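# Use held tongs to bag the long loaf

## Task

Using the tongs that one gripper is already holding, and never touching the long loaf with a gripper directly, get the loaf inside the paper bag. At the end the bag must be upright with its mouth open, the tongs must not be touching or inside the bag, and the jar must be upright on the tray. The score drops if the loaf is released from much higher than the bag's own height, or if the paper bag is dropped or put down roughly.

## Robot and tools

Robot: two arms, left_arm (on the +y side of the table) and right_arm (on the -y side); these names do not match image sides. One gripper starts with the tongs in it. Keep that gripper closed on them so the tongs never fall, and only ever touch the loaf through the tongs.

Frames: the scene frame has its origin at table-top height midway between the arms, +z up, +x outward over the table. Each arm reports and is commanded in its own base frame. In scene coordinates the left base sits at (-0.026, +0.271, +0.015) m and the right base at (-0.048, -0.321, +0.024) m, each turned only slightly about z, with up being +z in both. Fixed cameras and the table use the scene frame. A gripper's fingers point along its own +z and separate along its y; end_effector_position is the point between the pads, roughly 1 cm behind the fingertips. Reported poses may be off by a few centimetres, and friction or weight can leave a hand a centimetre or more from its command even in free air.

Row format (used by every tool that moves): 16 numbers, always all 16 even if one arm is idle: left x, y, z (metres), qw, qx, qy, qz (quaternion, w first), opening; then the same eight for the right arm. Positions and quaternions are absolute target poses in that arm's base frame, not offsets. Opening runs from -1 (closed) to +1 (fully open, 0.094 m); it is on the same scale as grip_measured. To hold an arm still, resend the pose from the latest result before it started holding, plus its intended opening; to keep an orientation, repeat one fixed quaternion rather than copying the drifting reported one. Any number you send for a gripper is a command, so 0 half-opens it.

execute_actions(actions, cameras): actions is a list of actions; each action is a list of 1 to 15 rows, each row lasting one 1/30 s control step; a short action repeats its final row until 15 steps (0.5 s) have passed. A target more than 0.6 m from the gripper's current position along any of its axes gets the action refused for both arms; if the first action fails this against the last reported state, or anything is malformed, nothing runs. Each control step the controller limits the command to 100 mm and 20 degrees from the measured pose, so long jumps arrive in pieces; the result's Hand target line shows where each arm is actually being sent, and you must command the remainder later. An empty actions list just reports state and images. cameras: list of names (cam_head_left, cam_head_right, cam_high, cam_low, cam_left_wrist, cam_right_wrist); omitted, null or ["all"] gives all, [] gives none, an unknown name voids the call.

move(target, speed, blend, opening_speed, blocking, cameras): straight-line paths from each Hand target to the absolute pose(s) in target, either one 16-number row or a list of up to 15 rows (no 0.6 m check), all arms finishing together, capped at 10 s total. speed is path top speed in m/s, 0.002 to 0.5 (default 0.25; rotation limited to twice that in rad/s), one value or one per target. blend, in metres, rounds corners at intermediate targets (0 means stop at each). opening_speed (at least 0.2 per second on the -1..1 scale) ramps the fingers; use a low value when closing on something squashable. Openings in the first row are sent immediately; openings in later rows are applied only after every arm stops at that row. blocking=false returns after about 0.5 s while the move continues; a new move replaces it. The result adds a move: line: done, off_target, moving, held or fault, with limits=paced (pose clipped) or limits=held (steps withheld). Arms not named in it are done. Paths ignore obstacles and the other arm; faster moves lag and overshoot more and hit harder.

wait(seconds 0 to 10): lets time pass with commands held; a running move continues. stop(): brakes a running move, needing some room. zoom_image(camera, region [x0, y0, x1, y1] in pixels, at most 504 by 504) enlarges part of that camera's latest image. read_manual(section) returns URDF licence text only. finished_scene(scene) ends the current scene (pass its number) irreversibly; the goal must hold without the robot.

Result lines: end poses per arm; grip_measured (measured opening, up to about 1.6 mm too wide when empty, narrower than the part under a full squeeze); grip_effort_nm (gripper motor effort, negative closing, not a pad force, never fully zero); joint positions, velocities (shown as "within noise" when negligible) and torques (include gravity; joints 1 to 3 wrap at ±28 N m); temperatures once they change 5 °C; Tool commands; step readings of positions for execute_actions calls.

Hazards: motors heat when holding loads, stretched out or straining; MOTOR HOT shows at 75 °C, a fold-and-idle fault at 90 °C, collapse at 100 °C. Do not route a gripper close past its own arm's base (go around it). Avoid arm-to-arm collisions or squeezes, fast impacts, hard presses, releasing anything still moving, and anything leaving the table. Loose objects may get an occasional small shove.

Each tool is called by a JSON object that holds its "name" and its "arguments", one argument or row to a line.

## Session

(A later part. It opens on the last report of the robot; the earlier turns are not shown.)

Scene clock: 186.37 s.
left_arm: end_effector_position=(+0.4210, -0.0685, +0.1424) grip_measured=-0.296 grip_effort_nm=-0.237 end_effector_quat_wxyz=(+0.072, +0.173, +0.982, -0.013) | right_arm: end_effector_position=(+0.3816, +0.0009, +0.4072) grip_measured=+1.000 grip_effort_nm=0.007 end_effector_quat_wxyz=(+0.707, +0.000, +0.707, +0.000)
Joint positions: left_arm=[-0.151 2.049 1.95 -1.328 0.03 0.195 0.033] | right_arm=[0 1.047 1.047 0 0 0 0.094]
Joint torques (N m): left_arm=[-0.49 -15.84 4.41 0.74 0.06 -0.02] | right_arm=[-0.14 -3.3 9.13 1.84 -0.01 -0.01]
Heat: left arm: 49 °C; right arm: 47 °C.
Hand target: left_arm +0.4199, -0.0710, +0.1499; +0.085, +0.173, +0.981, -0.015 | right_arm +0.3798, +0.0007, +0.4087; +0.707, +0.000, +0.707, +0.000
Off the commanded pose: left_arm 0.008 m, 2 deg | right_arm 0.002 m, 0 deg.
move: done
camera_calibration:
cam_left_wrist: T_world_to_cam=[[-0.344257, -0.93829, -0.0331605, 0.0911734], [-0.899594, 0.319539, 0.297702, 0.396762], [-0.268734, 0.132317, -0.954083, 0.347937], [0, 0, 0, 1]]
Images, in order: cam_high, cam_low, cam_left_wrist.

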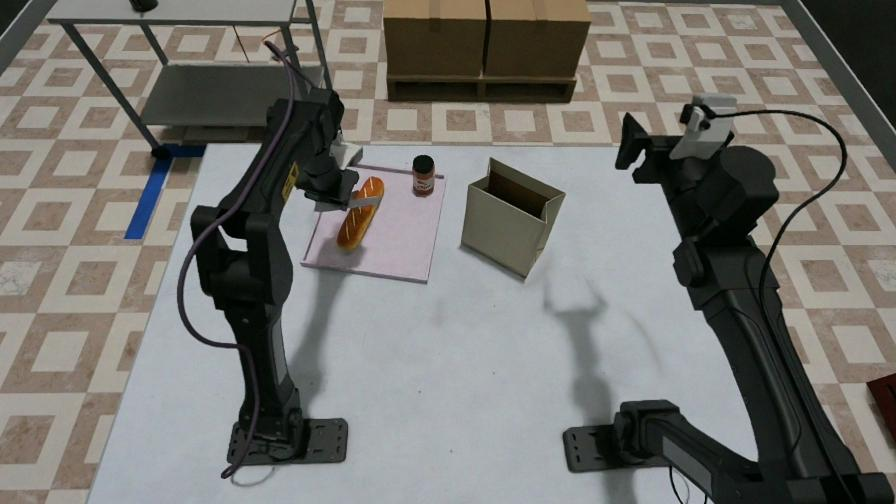

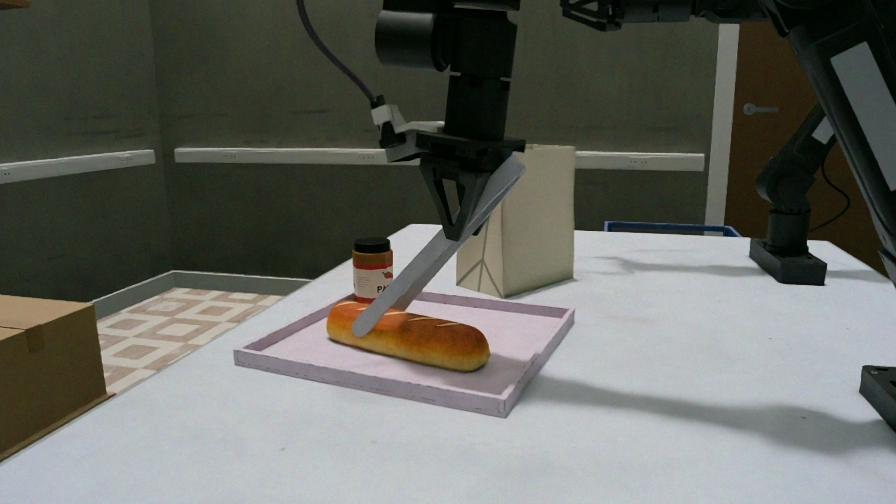

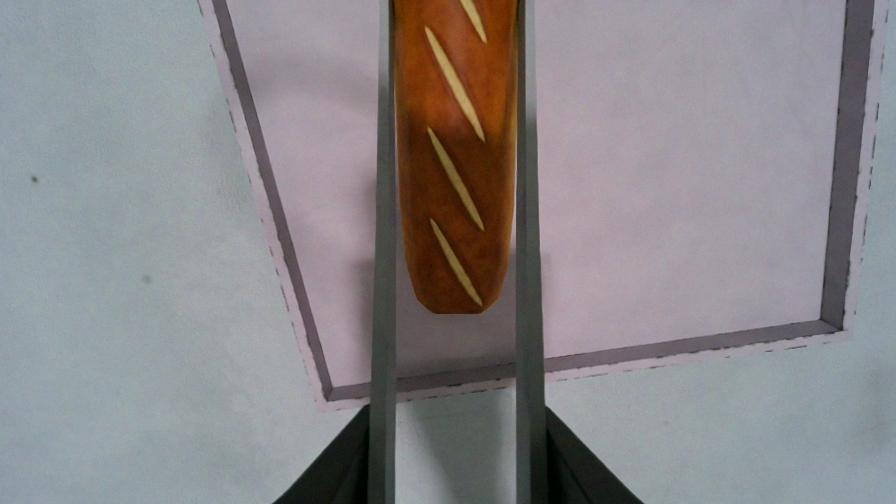

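{"name": "move", "arguments": {
  "target": [0.420,-0.071,0.150,0.0859,0.1729,0.9811,-0.0151,-0.40,0.3798,0.0008,0.4087,0.707,0,0.707,0,1],
  "opening_speed": 0.2,
  "cameras": ["cam_left_wrist","cam_low"]
}}

{"name": "move", "arguments": {
  "target": [0.420,-0.071,0.19,0.0859,0.1729,0.9811,-0.0151,-0.40,0.3798,0.0008,0.4087,0.707,0,0.707,0,1],
  "speed": 0.05,
  "cameras": ["cam_left_wrist","cam_low","cam_high"]
}}

Scene clock: 194.97 s.
left_arm: end_effector_position=(+0.4210, -0.0685, +0.1424) grip_measured=-0.394 grip_effort_nm=-0.339 end_effector_quat_wxyz=(+0.072, +0.173, +0.982, -0.013) | right_arm: end_effector_position=(+0.3816, +0.0009, +0.4072) grip_measured=+1.000 grip_effort_nm=0.007 end_effector_quat_wxyz=(+0.707, +0.000, +0.707, +0.000)
Joint positions: left_arm=[-0.151 2.049 1.95 -1.328 0.03 0.195 0.028] | right_arm=[0 1.047 1.047 0 0 0 0.094]
Joint torques (N m): left_arm=[-0.53 -15.8 4.18 0.76 0.09 -0.03] | right_arm=[-0.14 -3.3 9.11 1.84 -0.01 -0.01]
Hand target: left_arm +0.4199, -0.0710, +0.1499; +0.085, +0.173, +0.981, -0.015 | right_arm +0.3798, +0.0007, +0.4087; +0.707, +0.000, +0.707, +0.000
Off the commanded pose: left_arm 0.008 m, 2 deg | right_arm 0.002 m, 0 deg.
move: done
camera_calibration:
cam_left_wrist: T_world_to_cam=[[-0.344257, -0.93829, -0.0331605, 0.0911734], [-0.899594, 0.319539, 0.297702, 0.396762], [-0.268734, 0.132317, -0.954083, 0.347937], [0, 0, 0, 1]]
Images, in order: cam_low, cam_left_wrist.

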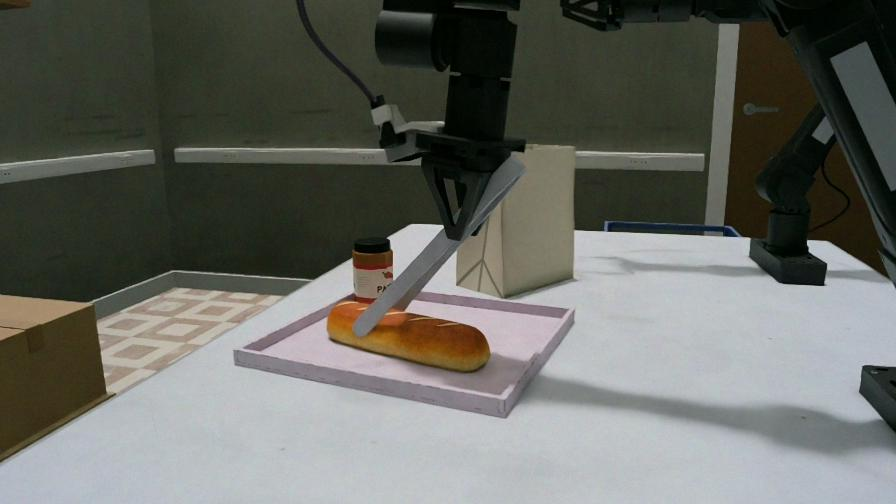

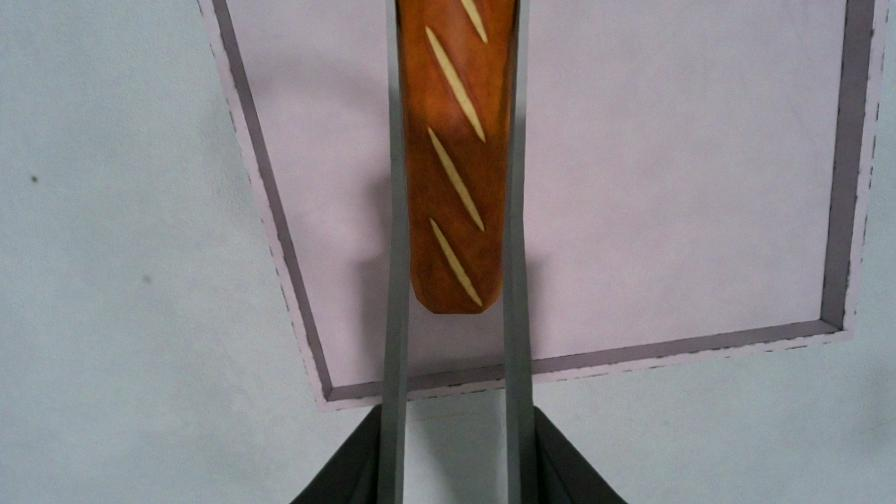

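Scene clock: 196.40 s.
left_arm: end_effector_position=(+0.4160, -0.0678, +0.1879) grip_measured=-0.394 grip_effort_nm=-0.335 end_effector_quat_wxyz=(+0.083, +0.173, +0.981, -0.013) | right_arm: end_effector_position=(+0.3816, +0.0009, +0.4072) grip_measured=+1.000 grip_effort_nm=0.017 end_effector_quat_wxyz=(+0.707, +0.000, +0.707, +0.000)
Joint positions: left_arm=[-0.151 2.049 2.132 -1.488 0.03 0.195 0.028] | right_arm=[0 1.047 1.047 0 0 0 0.094]
Joint torques (N m): left_arm=[-0.42 -11.28 7.95 0.54 0.06 -0.07] | right_arm=[-0.16 -3.29 9.11 1.85 -0.01 -0.01]
Hand target: left_arm +0.4199, -0.0710, +0.1899; +0.086, +0.173, +0.981, -0.015 | right_arm +0.3798, +0.0007, +0.4087; +0.707, +0.000, +0.707, +0.000
Off the commanded pose: left_arm 0.006 m, 0 deg | right_arm 0.002 m, 0 deg.
move: done
camera_calibration:
cam_left_wrist: T_world_to_cam=[[-0.34347, -0.93841, -0.0376287, 0.0921931], [-0.905982, 0.320513, 0.276528, 0.385254], [-0.247436, 0.12907, -0.960269, 0.381973], [0, 0, 0, 1]]
Images, in order: cam_high, cam_low, cam_left_wrist.

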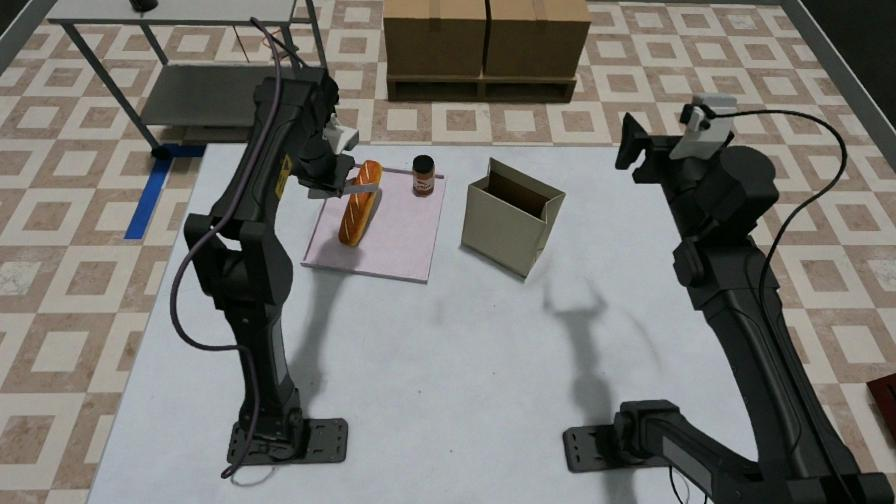

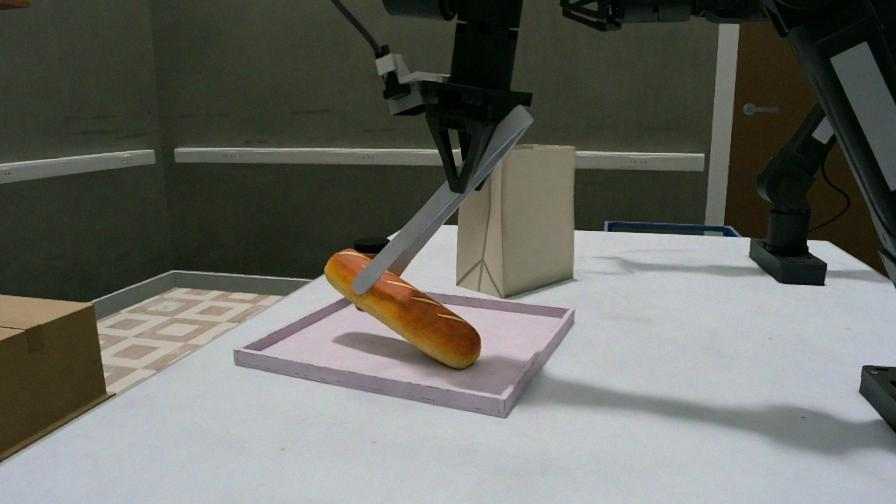

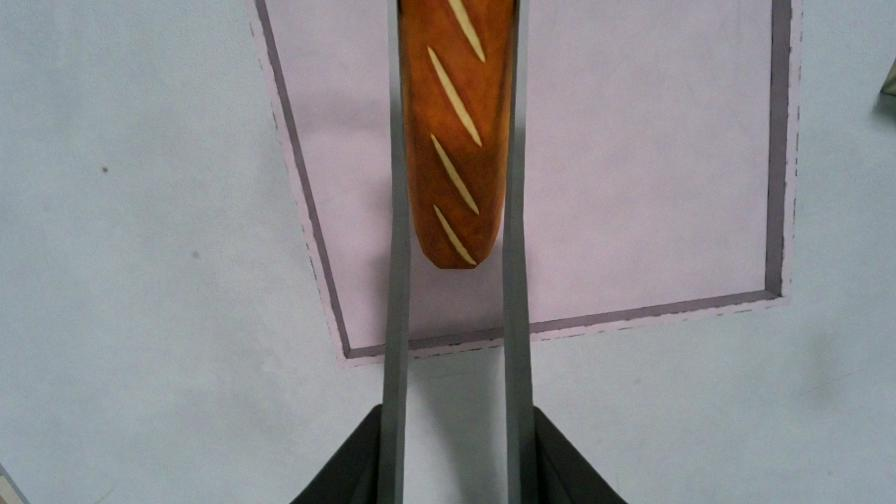

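{"name": "move", "arguments": {
  "target": [
    [0.37,-0.06,0.28,0.3368,0.1631,0.9254,-0.0594,-0.40,0.3798,0.0008,0.4087,0.707,0,0.707,0,1],
    [0.36,-0.06,0.345,0.5995,0.1377,0.7813,-0.1057,-0.40,0.3798,0.0008,0.4087,0.707,0,0.707,0,1]
  ],
  "speed": 0.1,
  "blend": 0.03,
  "cameras": ["cam_left_wrist","cam_low","cam_high"]
}}

Scene clock: 227.13 s.
left_arm: end_effector_position=(+0.3635, -0.0601, +0.3324) grip_measured=-0.395 grip_effort_nm=-0.315 end_effector_quat_wxyz=(+0.577, +0.138, +0.798, -0.104) | right_arm: end_effector_position=(+0.3816, +0.0009, +0.4072) grip_measured=+1.000 grip_effort_nm=0.007 end_effector_quat_wxyz=(+0.707, +0.000, +0.707, +0.000)
Joint positions: left_arm=[-0.016 1.07 1.075 -0.34 0.316 0.101 0.028] | right_arm=[0 1.047 1.047 0 0 0 0.094]
Joint torques (N m): left_arm=[0.28 -6.3 5.35 2.19 0.19 -0.06] | right_arm=[-0.14 -3.3 9.13 1.85 -0.01 -0.01]
Hand target: left_arm +0.3597, -0.0600, +0.3449; +0.599, +0.138, +0.782, -0.105 | right_arm +0.3798, +0.0007, +0.4087; +0.707, +0.000, +0.707, +0.000
Off the commanded pose: left_arm 0.013 m, 3 deg | right_arm 0.002 m, 0 deg.
move: off_target (left_arm)
camera_calibration:
cam_left_wrist: T_world_to_cam=[[-0.312166, -0.949954, -0.0118215, 0.066089], [-0.656237, 0.224612, -0.720349, 0.530037], [0.686953, -0.217111, -0.693512, 0.0576881], [0, 0, 0, 1]]
Images, in order: cam_high, cam_low, cam_left_wrist.

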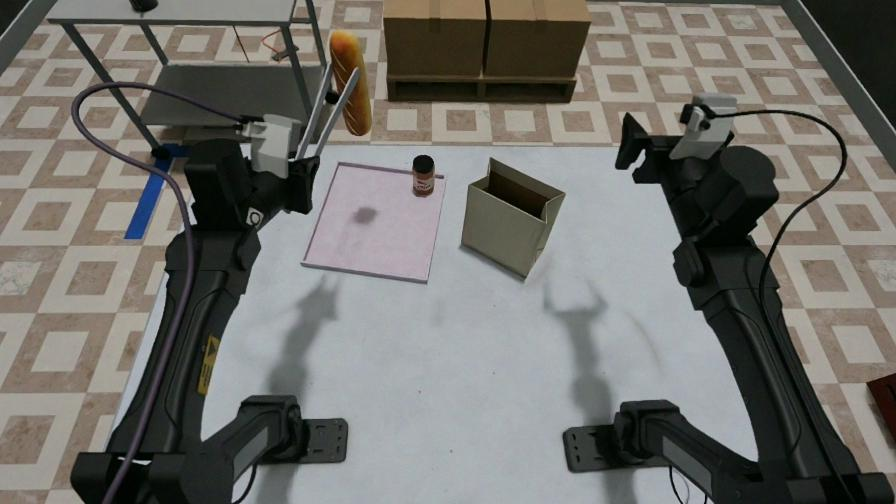

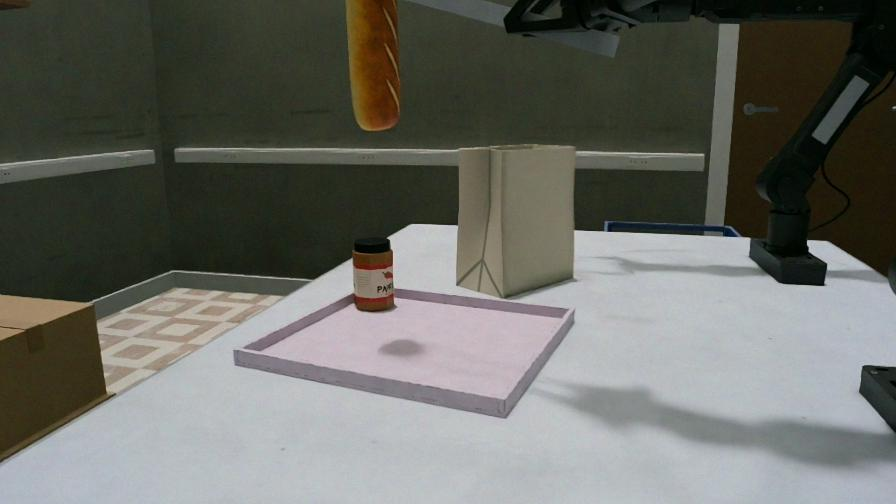

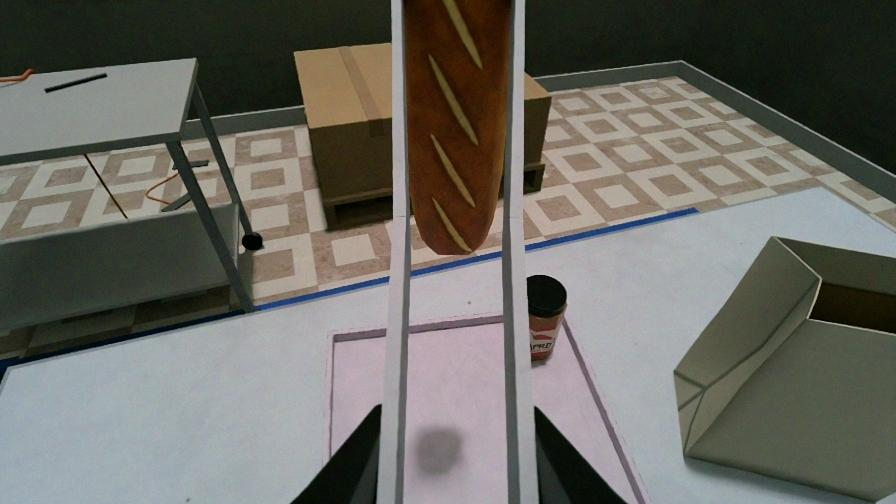

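{"name": "move", "arguments": {
  "target": [
    [0.36,-0.06,0.395,0.5995,0.1377,0.7813,-0.1057,-0.40,0.3798,0.0008,0.4087,0.707,0,0.707,0,1],
    [0.295,-0.267,0.395,0.5499,0.3403,0.7167,-0.2611,-0.40,0.3798,0.0008,0.4087,0.707,0,0.707,0,1]
  ],
  "speed": 0.1
}}

Scene clock: 253.63 s.
left_arm: end_effector_position=(+0.2906, -0.2621, +0.3669) grip_measured=-0.395 grip_effort_nm=-0.305 end_effector_quat_wxyz=(+0.519, +0.346, +0.739, -0.253) | right_arm: end_effector_position=(+0.3816, +0.0009, +0.4072) grip_measured=+1.000 grip_effort_nm=0.007 end_effector_quat_wxyz=(+0.707, +0.000, +0.707, +0.000)
Joint positions: left_arm=[-0.622 1.197 1.305 -0.459 0.253 0.077 0.028] | right_arm=[0 1.047 1.047 0 0 0 0.094]
Joint torques (N m): left_arm=[-0.29 -3.93 9.54 2.19 0.06 -0.04] | right_arm=[-0.14 -3.3 9.11 1.84 -0.01 -0.01]
Heat: left arm: 42 °C; right arm: 49 °C.
Hand target: left_arm +0.2934, -0.2656, +0.3946; +0.550, +0.340, +0.717, -0.261 | right_arm +0.3798, +0.0007, +0.4087; +0.707, +0.000, +0.707, +0.000
Off the commanded pose: left_arm 0.029 m, 4 deg | right_arm 0.002 m, 0 deg.
move: off_target (left_arm)
camera_calibration:
cam_left_wrist: T_world_to_cam=[[-0.755977, -0.654576, -0.00534095, 0.055916], [-0.460962, 0.538128, -0.705644, 0.572437], [0.464771, -0.530989, -0.708547, 0.0756658], [0, 0, 0, 1]]

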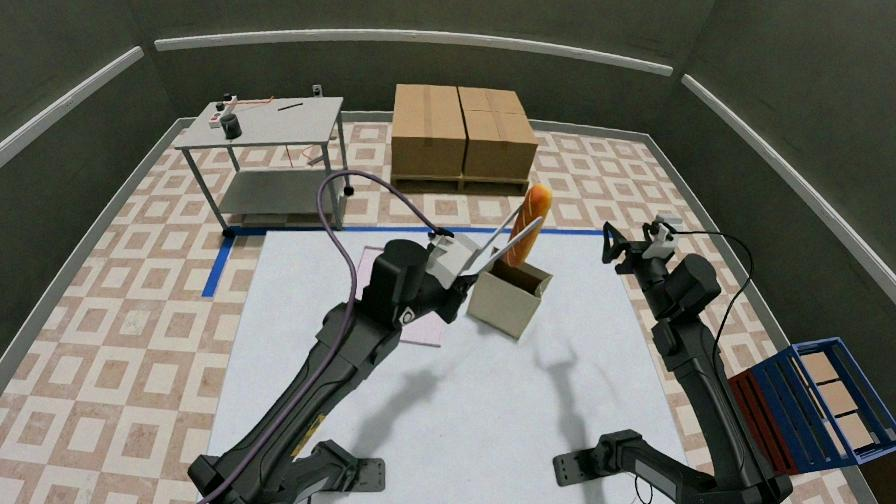

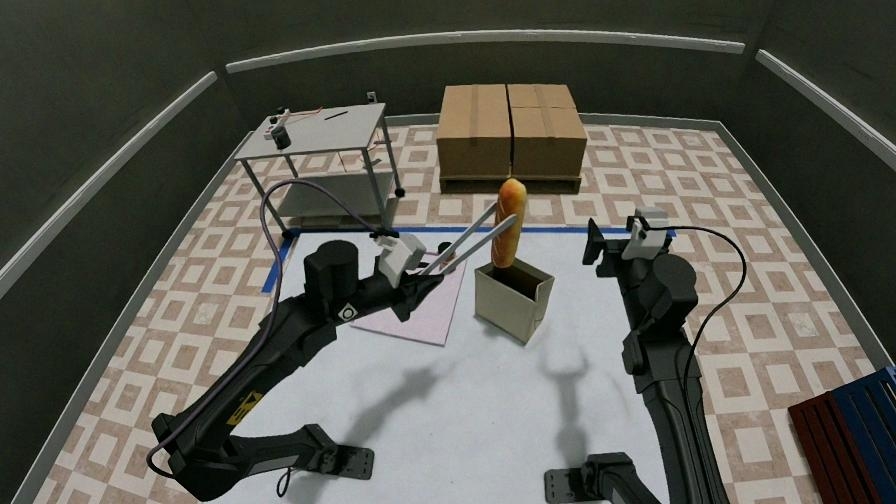

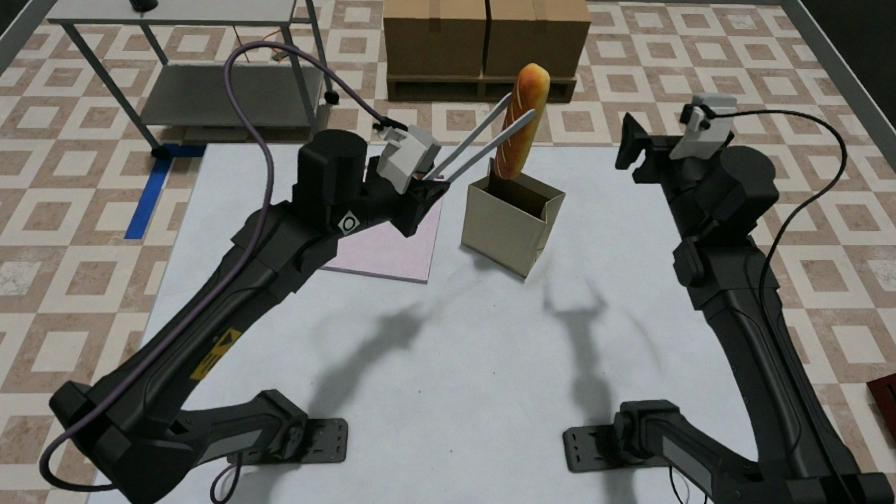

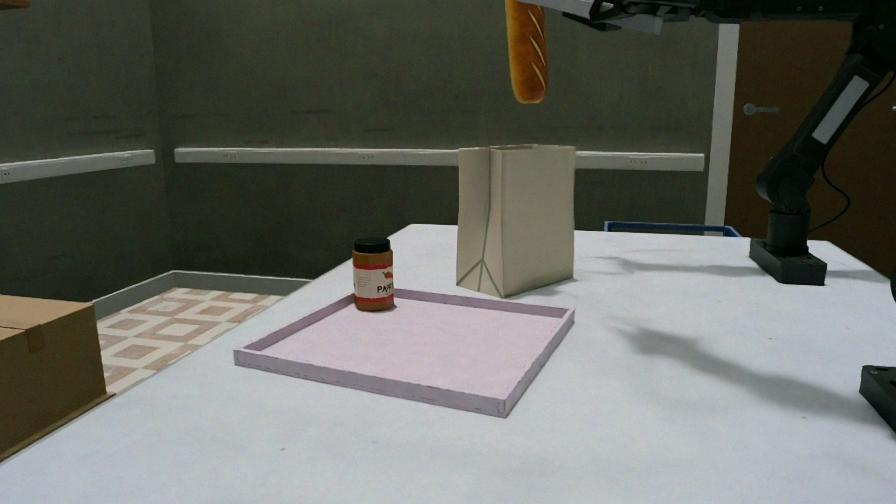

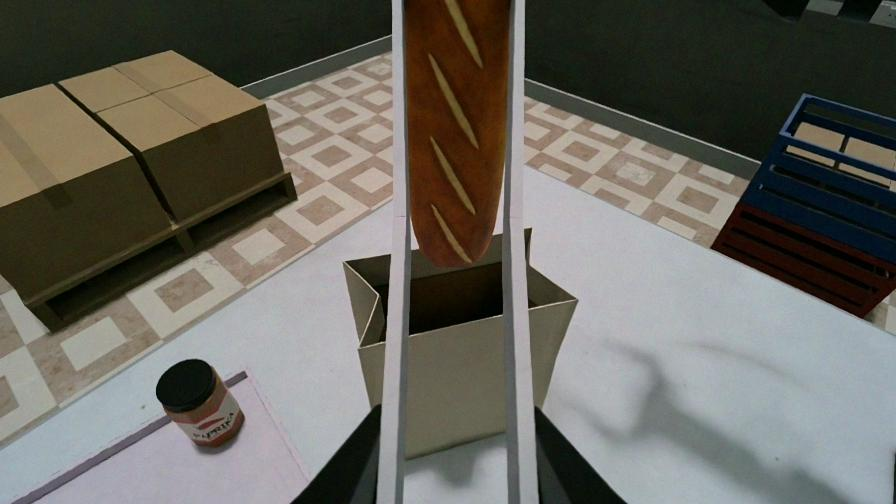

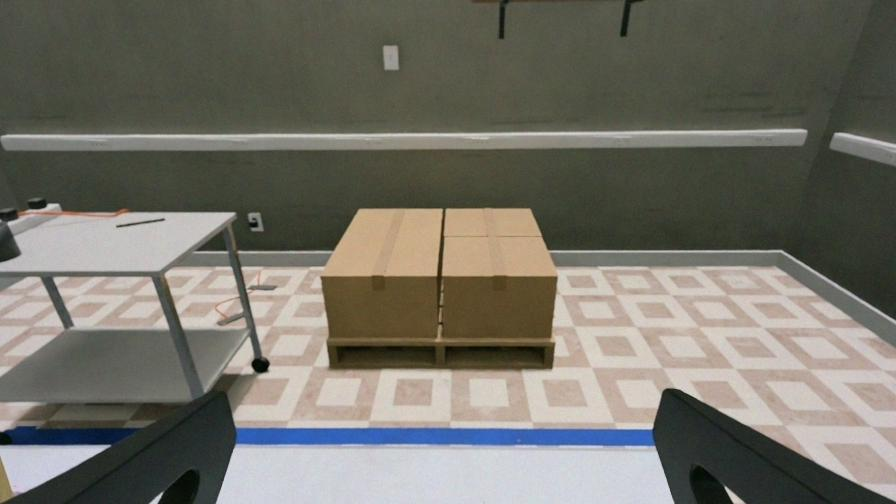

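{"name": "move", "arguments": {
  "target": [0.322,-0.293,0.395,0.5499,0.3403,0.7167,-0.2611,-0.40,0.3798,0.0008,0.4087,0.707,0,0.707,0,1],
  "speed": 0.05,
  "cameras": ["cam_left_wrist","cam_low","cam_high","cam_head_right"]
}}

{"name": "zoom_image", "arguments": {
  "camera": "cam_high",
  "region": [400, 60, 600, 290]
}}

{"name": "zoom_image", "arguments": {
  "camera": "cam_head_right",
  "region": [420, 160, 600, 350]
}}

Scene clock: 287.27 s.
left_arm: end_effector_position=(+0.3170, -0.2868, +0.3669) grip_measured=-0.395 grip_effort_nm=-0.310 end_effector_quat_wxyz=(+0.520, +0.347, +0.739, -0.252) | right_arm: end_effector_position=(+0.3816, +0.0009, +0.4072) grip_measured=+1.000 grip_effort_nm=0.002 end_effector_quat_wxyz=(+0.707, +0.000, +0.707, +0.000)
Joint positions: left_arm=[-0.64 1.326 1.39 -0.414 0.235 0.073 0.028] | right_arm=[0 1.047 1.047 0 0 0 0.094]
Joint torques (N m): left_arm=[-0.7 -5.15 9.83 2.3 0.05 -0.06] | right_arm=[-0.16 -3.3 9.11 1.84 -0.01 -0.01]
Hand target: left_arm +0.3203, -0.2916, +0.3945; +0.550, +0.340, +0.717, -0.261 | right_arm +0.3798, +0.0007, +0.4087; +0.707, +0.000, +0.707, +0.000
Off the commanded pose: left_arm 0.029 m, 5 deg | right_arm 0.002 m, 0 deg.
move: off_target (left_arm)
camera_calibration:
cam_left_wrist: T_world_to_cam=[[-0.755934, -0.654607, -0.0072795, 0.0604186], [-0.460145, 0.539215, -0.705346, 0.597864], [0.46565, -0.529846, -0.708826, 0.0503456], [0, 0, 0, 1]]
Images, in order: cam_head_right, cam_high, cam_low, cam_left_wrist.

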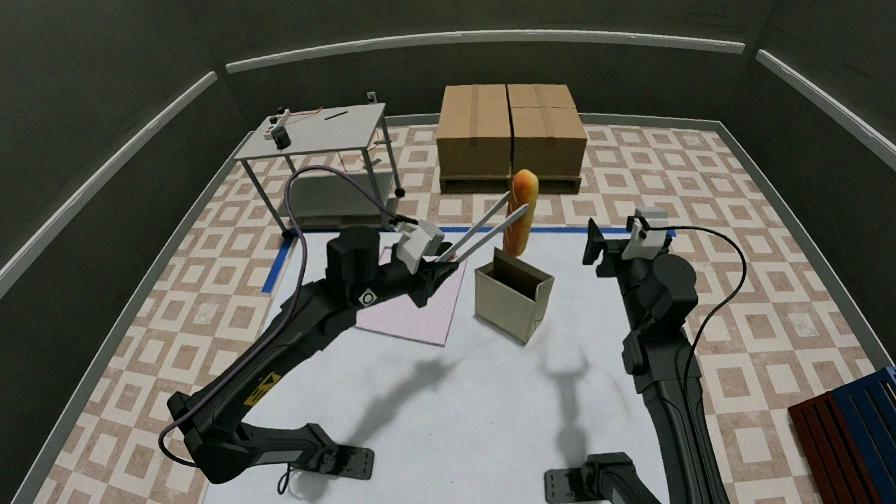

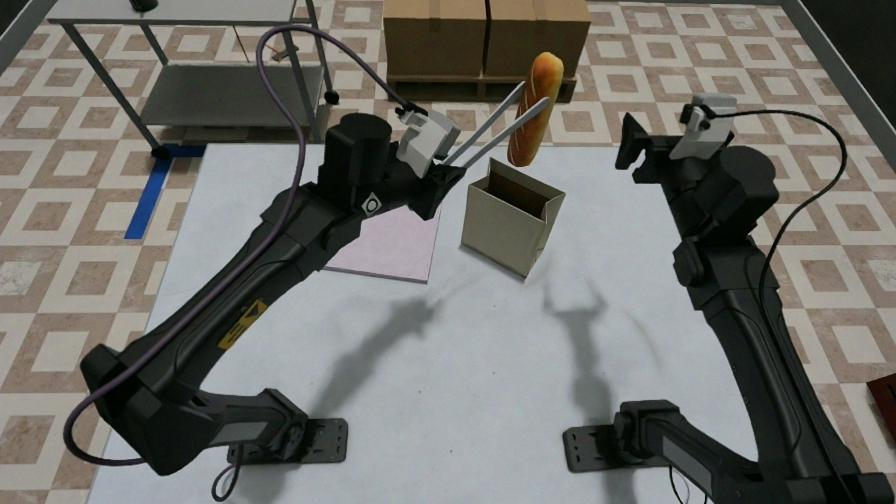

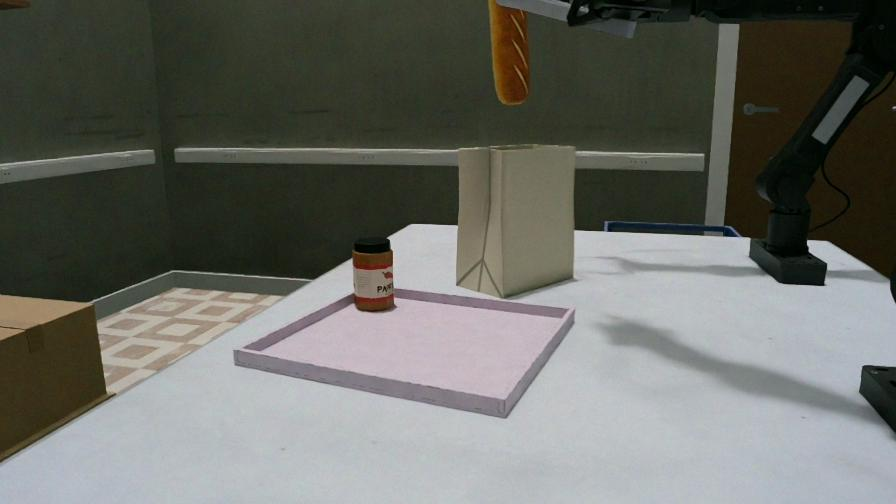

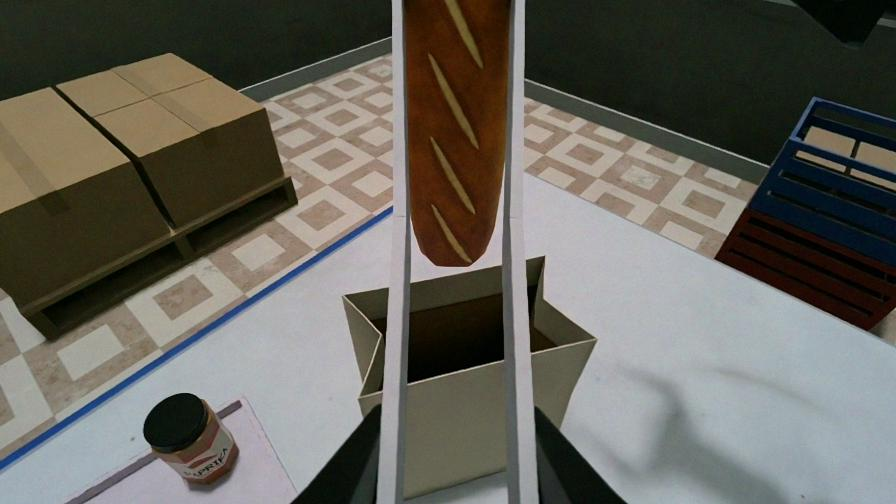

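Scaled by 2.191.

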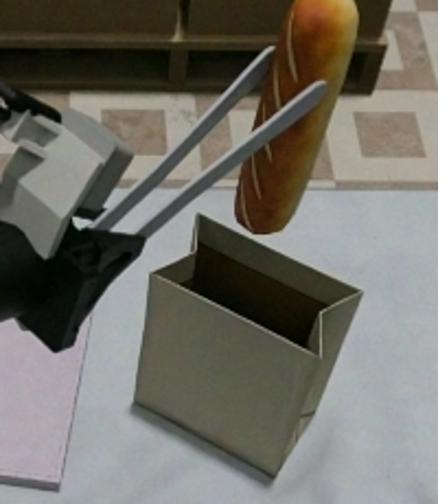

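Scaled by 2.653.

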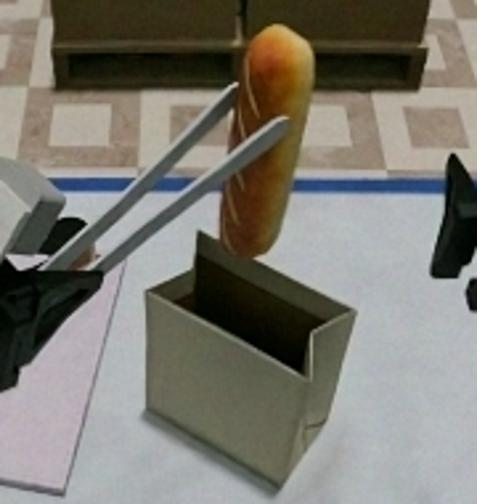

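{"name": "move", "arguments": {
  "target": [0.315,-0.294,0.33,0.5166,0.3513,0.7399,-0.2453,-0.40,0.3798,0.0008,0.4087,0.707,0,0.707,0,1],
  "speed": 0.05,
  "cameras": ["cam_left_wrist","cam_low","cam_high","cam_head_right"]
}}

{"name": "zoom_image", "arguments": {
  "camera": "cam_high",
  "region": [400, 60, 600, 290]
}}

{"name": "zoom_image", "arguments": {
  "camera": "cam_head_right",
  "region": [420, 160, 600, 350]
}}

Scene clock: 301.57 s.
left_arm: end_effector_position=(+0.3164, -0.2925, +0.3198) grip_measured=-0.395 grip_effort_nm=-0.310 end_effector_quat_wxyz=(+0.498, +0.352, +0.755, -0.241) | right_arm: end_effector_position=(+0.3816, +0.0009, +0.4072) grip_measured=+1.000 grip_effort_nm=0.007 end_effector_quat_wxyz=(+0.707, +0.000, +0.707, +0.000)
Joint positions: left_arm=[-0.664 1.326 1.254 -0.336 0.206 0.072 0.028] | right_arm=[0 1.047 1.047 0 0 0 0.094]
Joint torques (N m): left_arm=[-0.55 -7.82 5.79 2.25 0.04 0.08] | right_arm=[-0.14 -3.3 9.11 1.84 -0.02 -0.01]
Hand target: left_arm +0.3148, -0.2937, +0.3301; +0.517, +0.352, +0.741, -0.245 | right_arm +0.3798, +0.0007, +0.4087; +0.707, +0.000, +0.707, +0.000
Off the commanded pose: left_arm 0.010 m, 3 deg | right_arm 0.002 m, 0 deg.
move: off_target (left_arm)
camera_calibration:
cam_left_wrist: T_world_to_cam=[[-0.753481, -0.657443, -0.00593506, 0.0538045], [-0.489778, 0.5673, -0.662033, 0.571191], [0.438616, -0.495923, -0.749451, 0.0457585], [0, 0, 0, 1]]
Images, in order: cam_head_right, cam_high, cam_low, cam_left_wrist.

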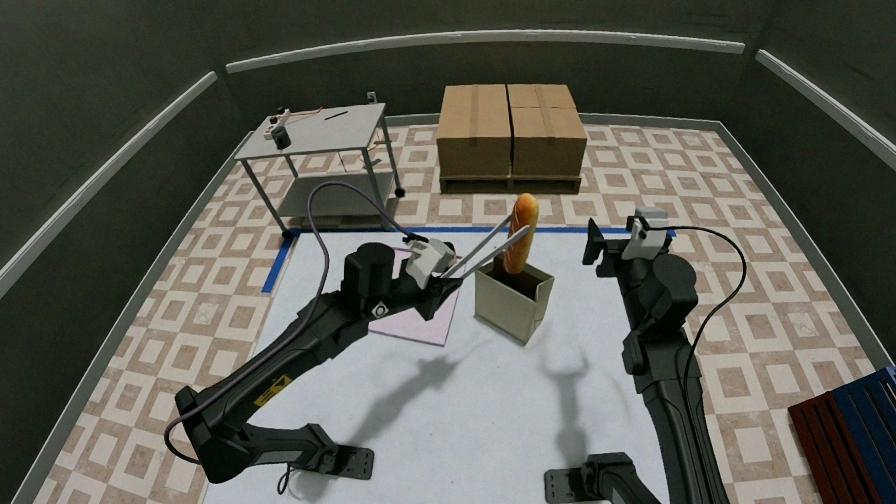

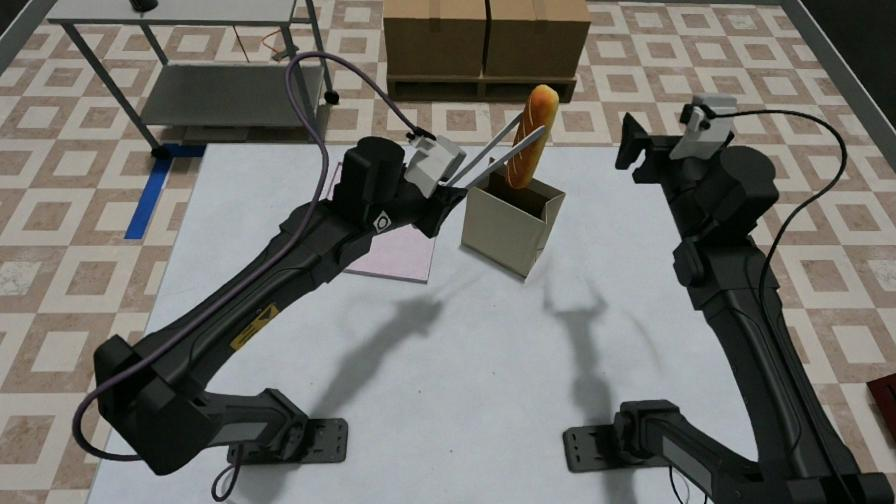

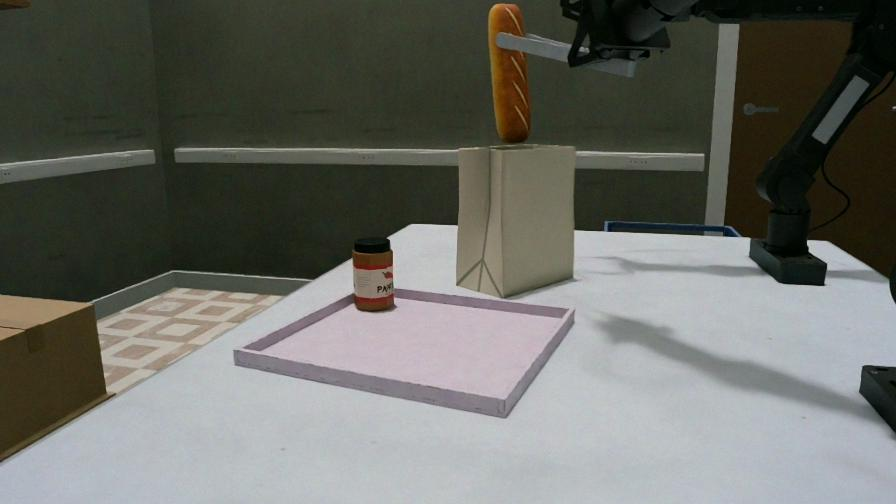

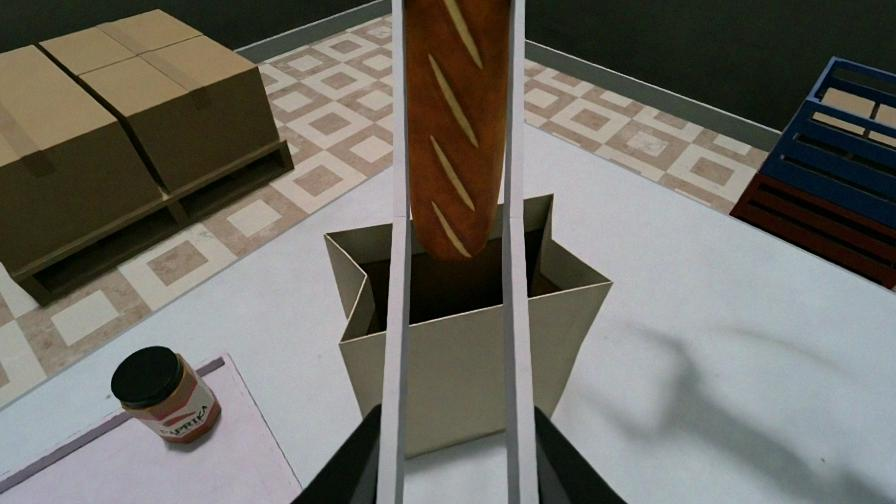

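Scaled by 2.191.

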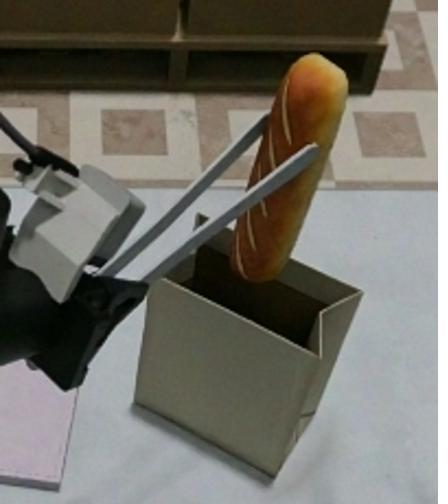

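Scaled by 2.653.

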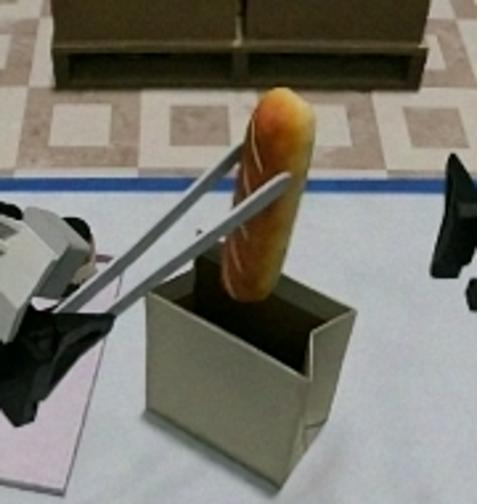

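{"name": "move", "arguments": {
  "target": [
    [0.314,-0.293,0.285,0.4379,0.3751,0.7900,-0.2079,-0.40,0.3798,0.0008,0.4087,0.707,0,0.707,0,1],
    [0.313,-0.291,0.25,0.4101,0.3821,0.8048,-0.1947,-0.40,0.3798,0.0008,0.4087,0.707,0,0.707,0,1]
  ],
  "speed": 0.05,
  "cameras": ["cam_left_wrist","cam_low","cam_high","cam_head_right"]
}}

{"name": "zoom_image", "arguments": {
  "camera": "cam_high",
  "region": [400, 60, 600, 290]
}}

{"name": "zoom_image", "arguments": {
  "camera": "cam_low",
  "region": [440, 60, 680, 310]
}}

Scene clock: 320.57 s.
left_arm: end_effector_position=(+0.3121, -0.2880, +0.2616) grip_measured=-0.396 grip_effort_nm=-0.227 end_effector_quat_wxyz=(+0.417, +0.376, +0.803, -0.199) | right_arm: end_effector_position=(+0.3816, +0.0009, +0.4072) grip_measured=+1.000 grip_effort_nm=0.012 end_effector_quat_wxyz=(+0.707, +0.000, +0.707, +0.000)
Joint positions: left_arm=[-0.678 1.39 1.254 -0.484 0.167 0.111 0.028] | right_arm=[0 1.047 1.047 0 0 0 0.094]
Joint torques (N m): left_arm=[-0.58 -5.38 5.31 1.82 0.07 0.08] | right_arm=[-0.14 -3.3 9.11 1.84 -0.01 -0.01]
Hand target: left_arm +0.3127, -0.2908, +0.2500; +0.410, +0.382, +0.805, -0.195 | right_arm +0.3798, +0.0007, +0.4087; +0.707, +0.000, +0.707, +0.000
Off the commanded pose: left_arm 0.012 m, 1 deg | right_arm 0.002 m, 0 deg.
move: off_target (left_arm)
camera_calibration:
cam_left_wrist: T_world_to_cam=[[-0.754639, -0.655837, -0.0199462, 0.0576401], [-0.564141, 0.664052, -0.490693, 0.534247], [0.33506, -0.359043, -0.871104, 0.109806], [0, 0, 0, 1]]
Images, in order: cam_head_right, cam_high, cam_low, cam_left_wrist.

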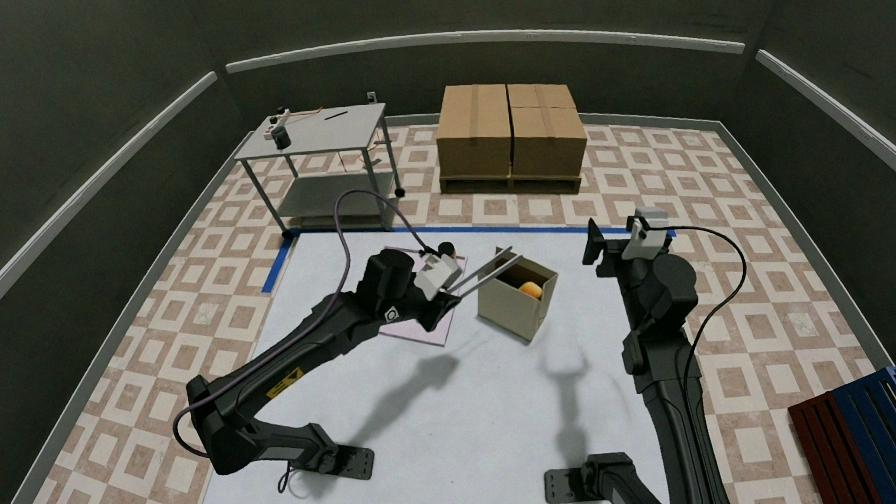

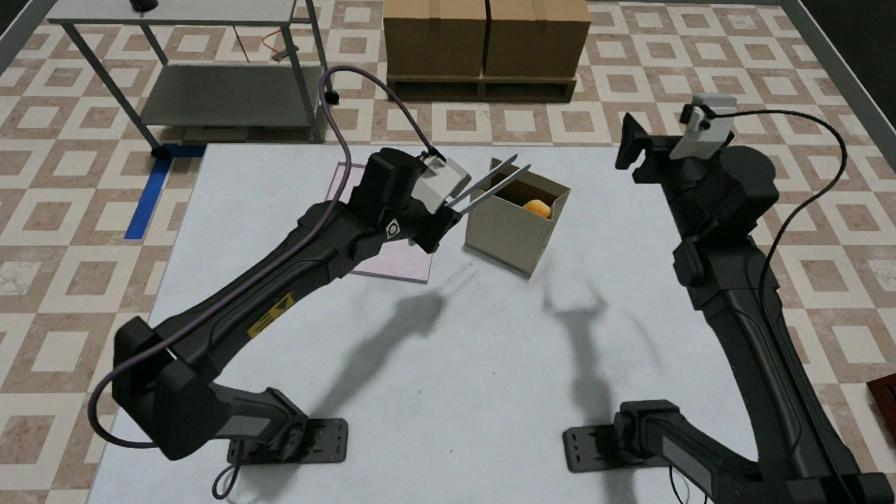

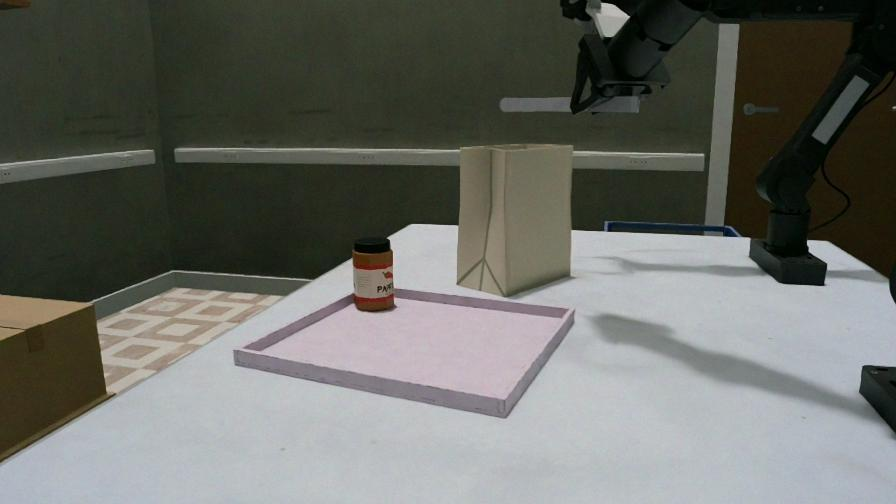

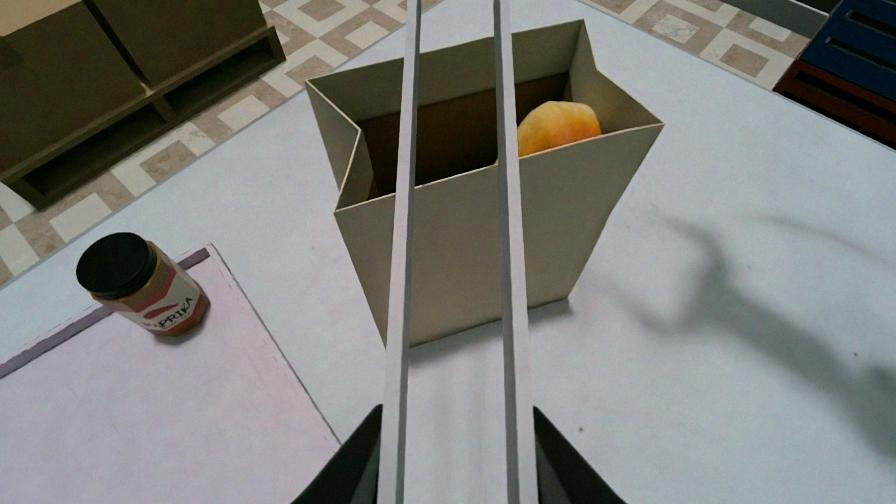

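Scaled by 2.191.

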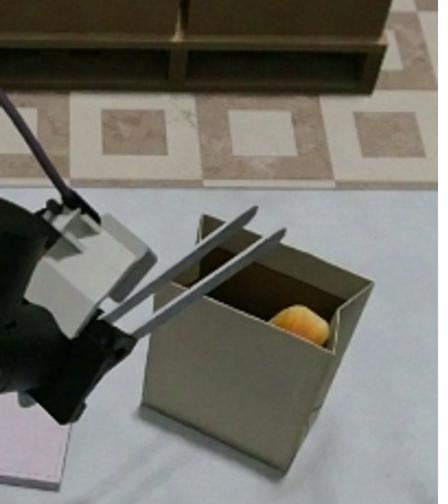

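Scaled by 2.016.

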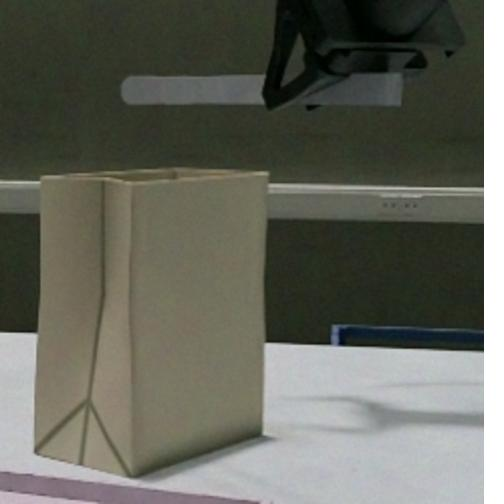

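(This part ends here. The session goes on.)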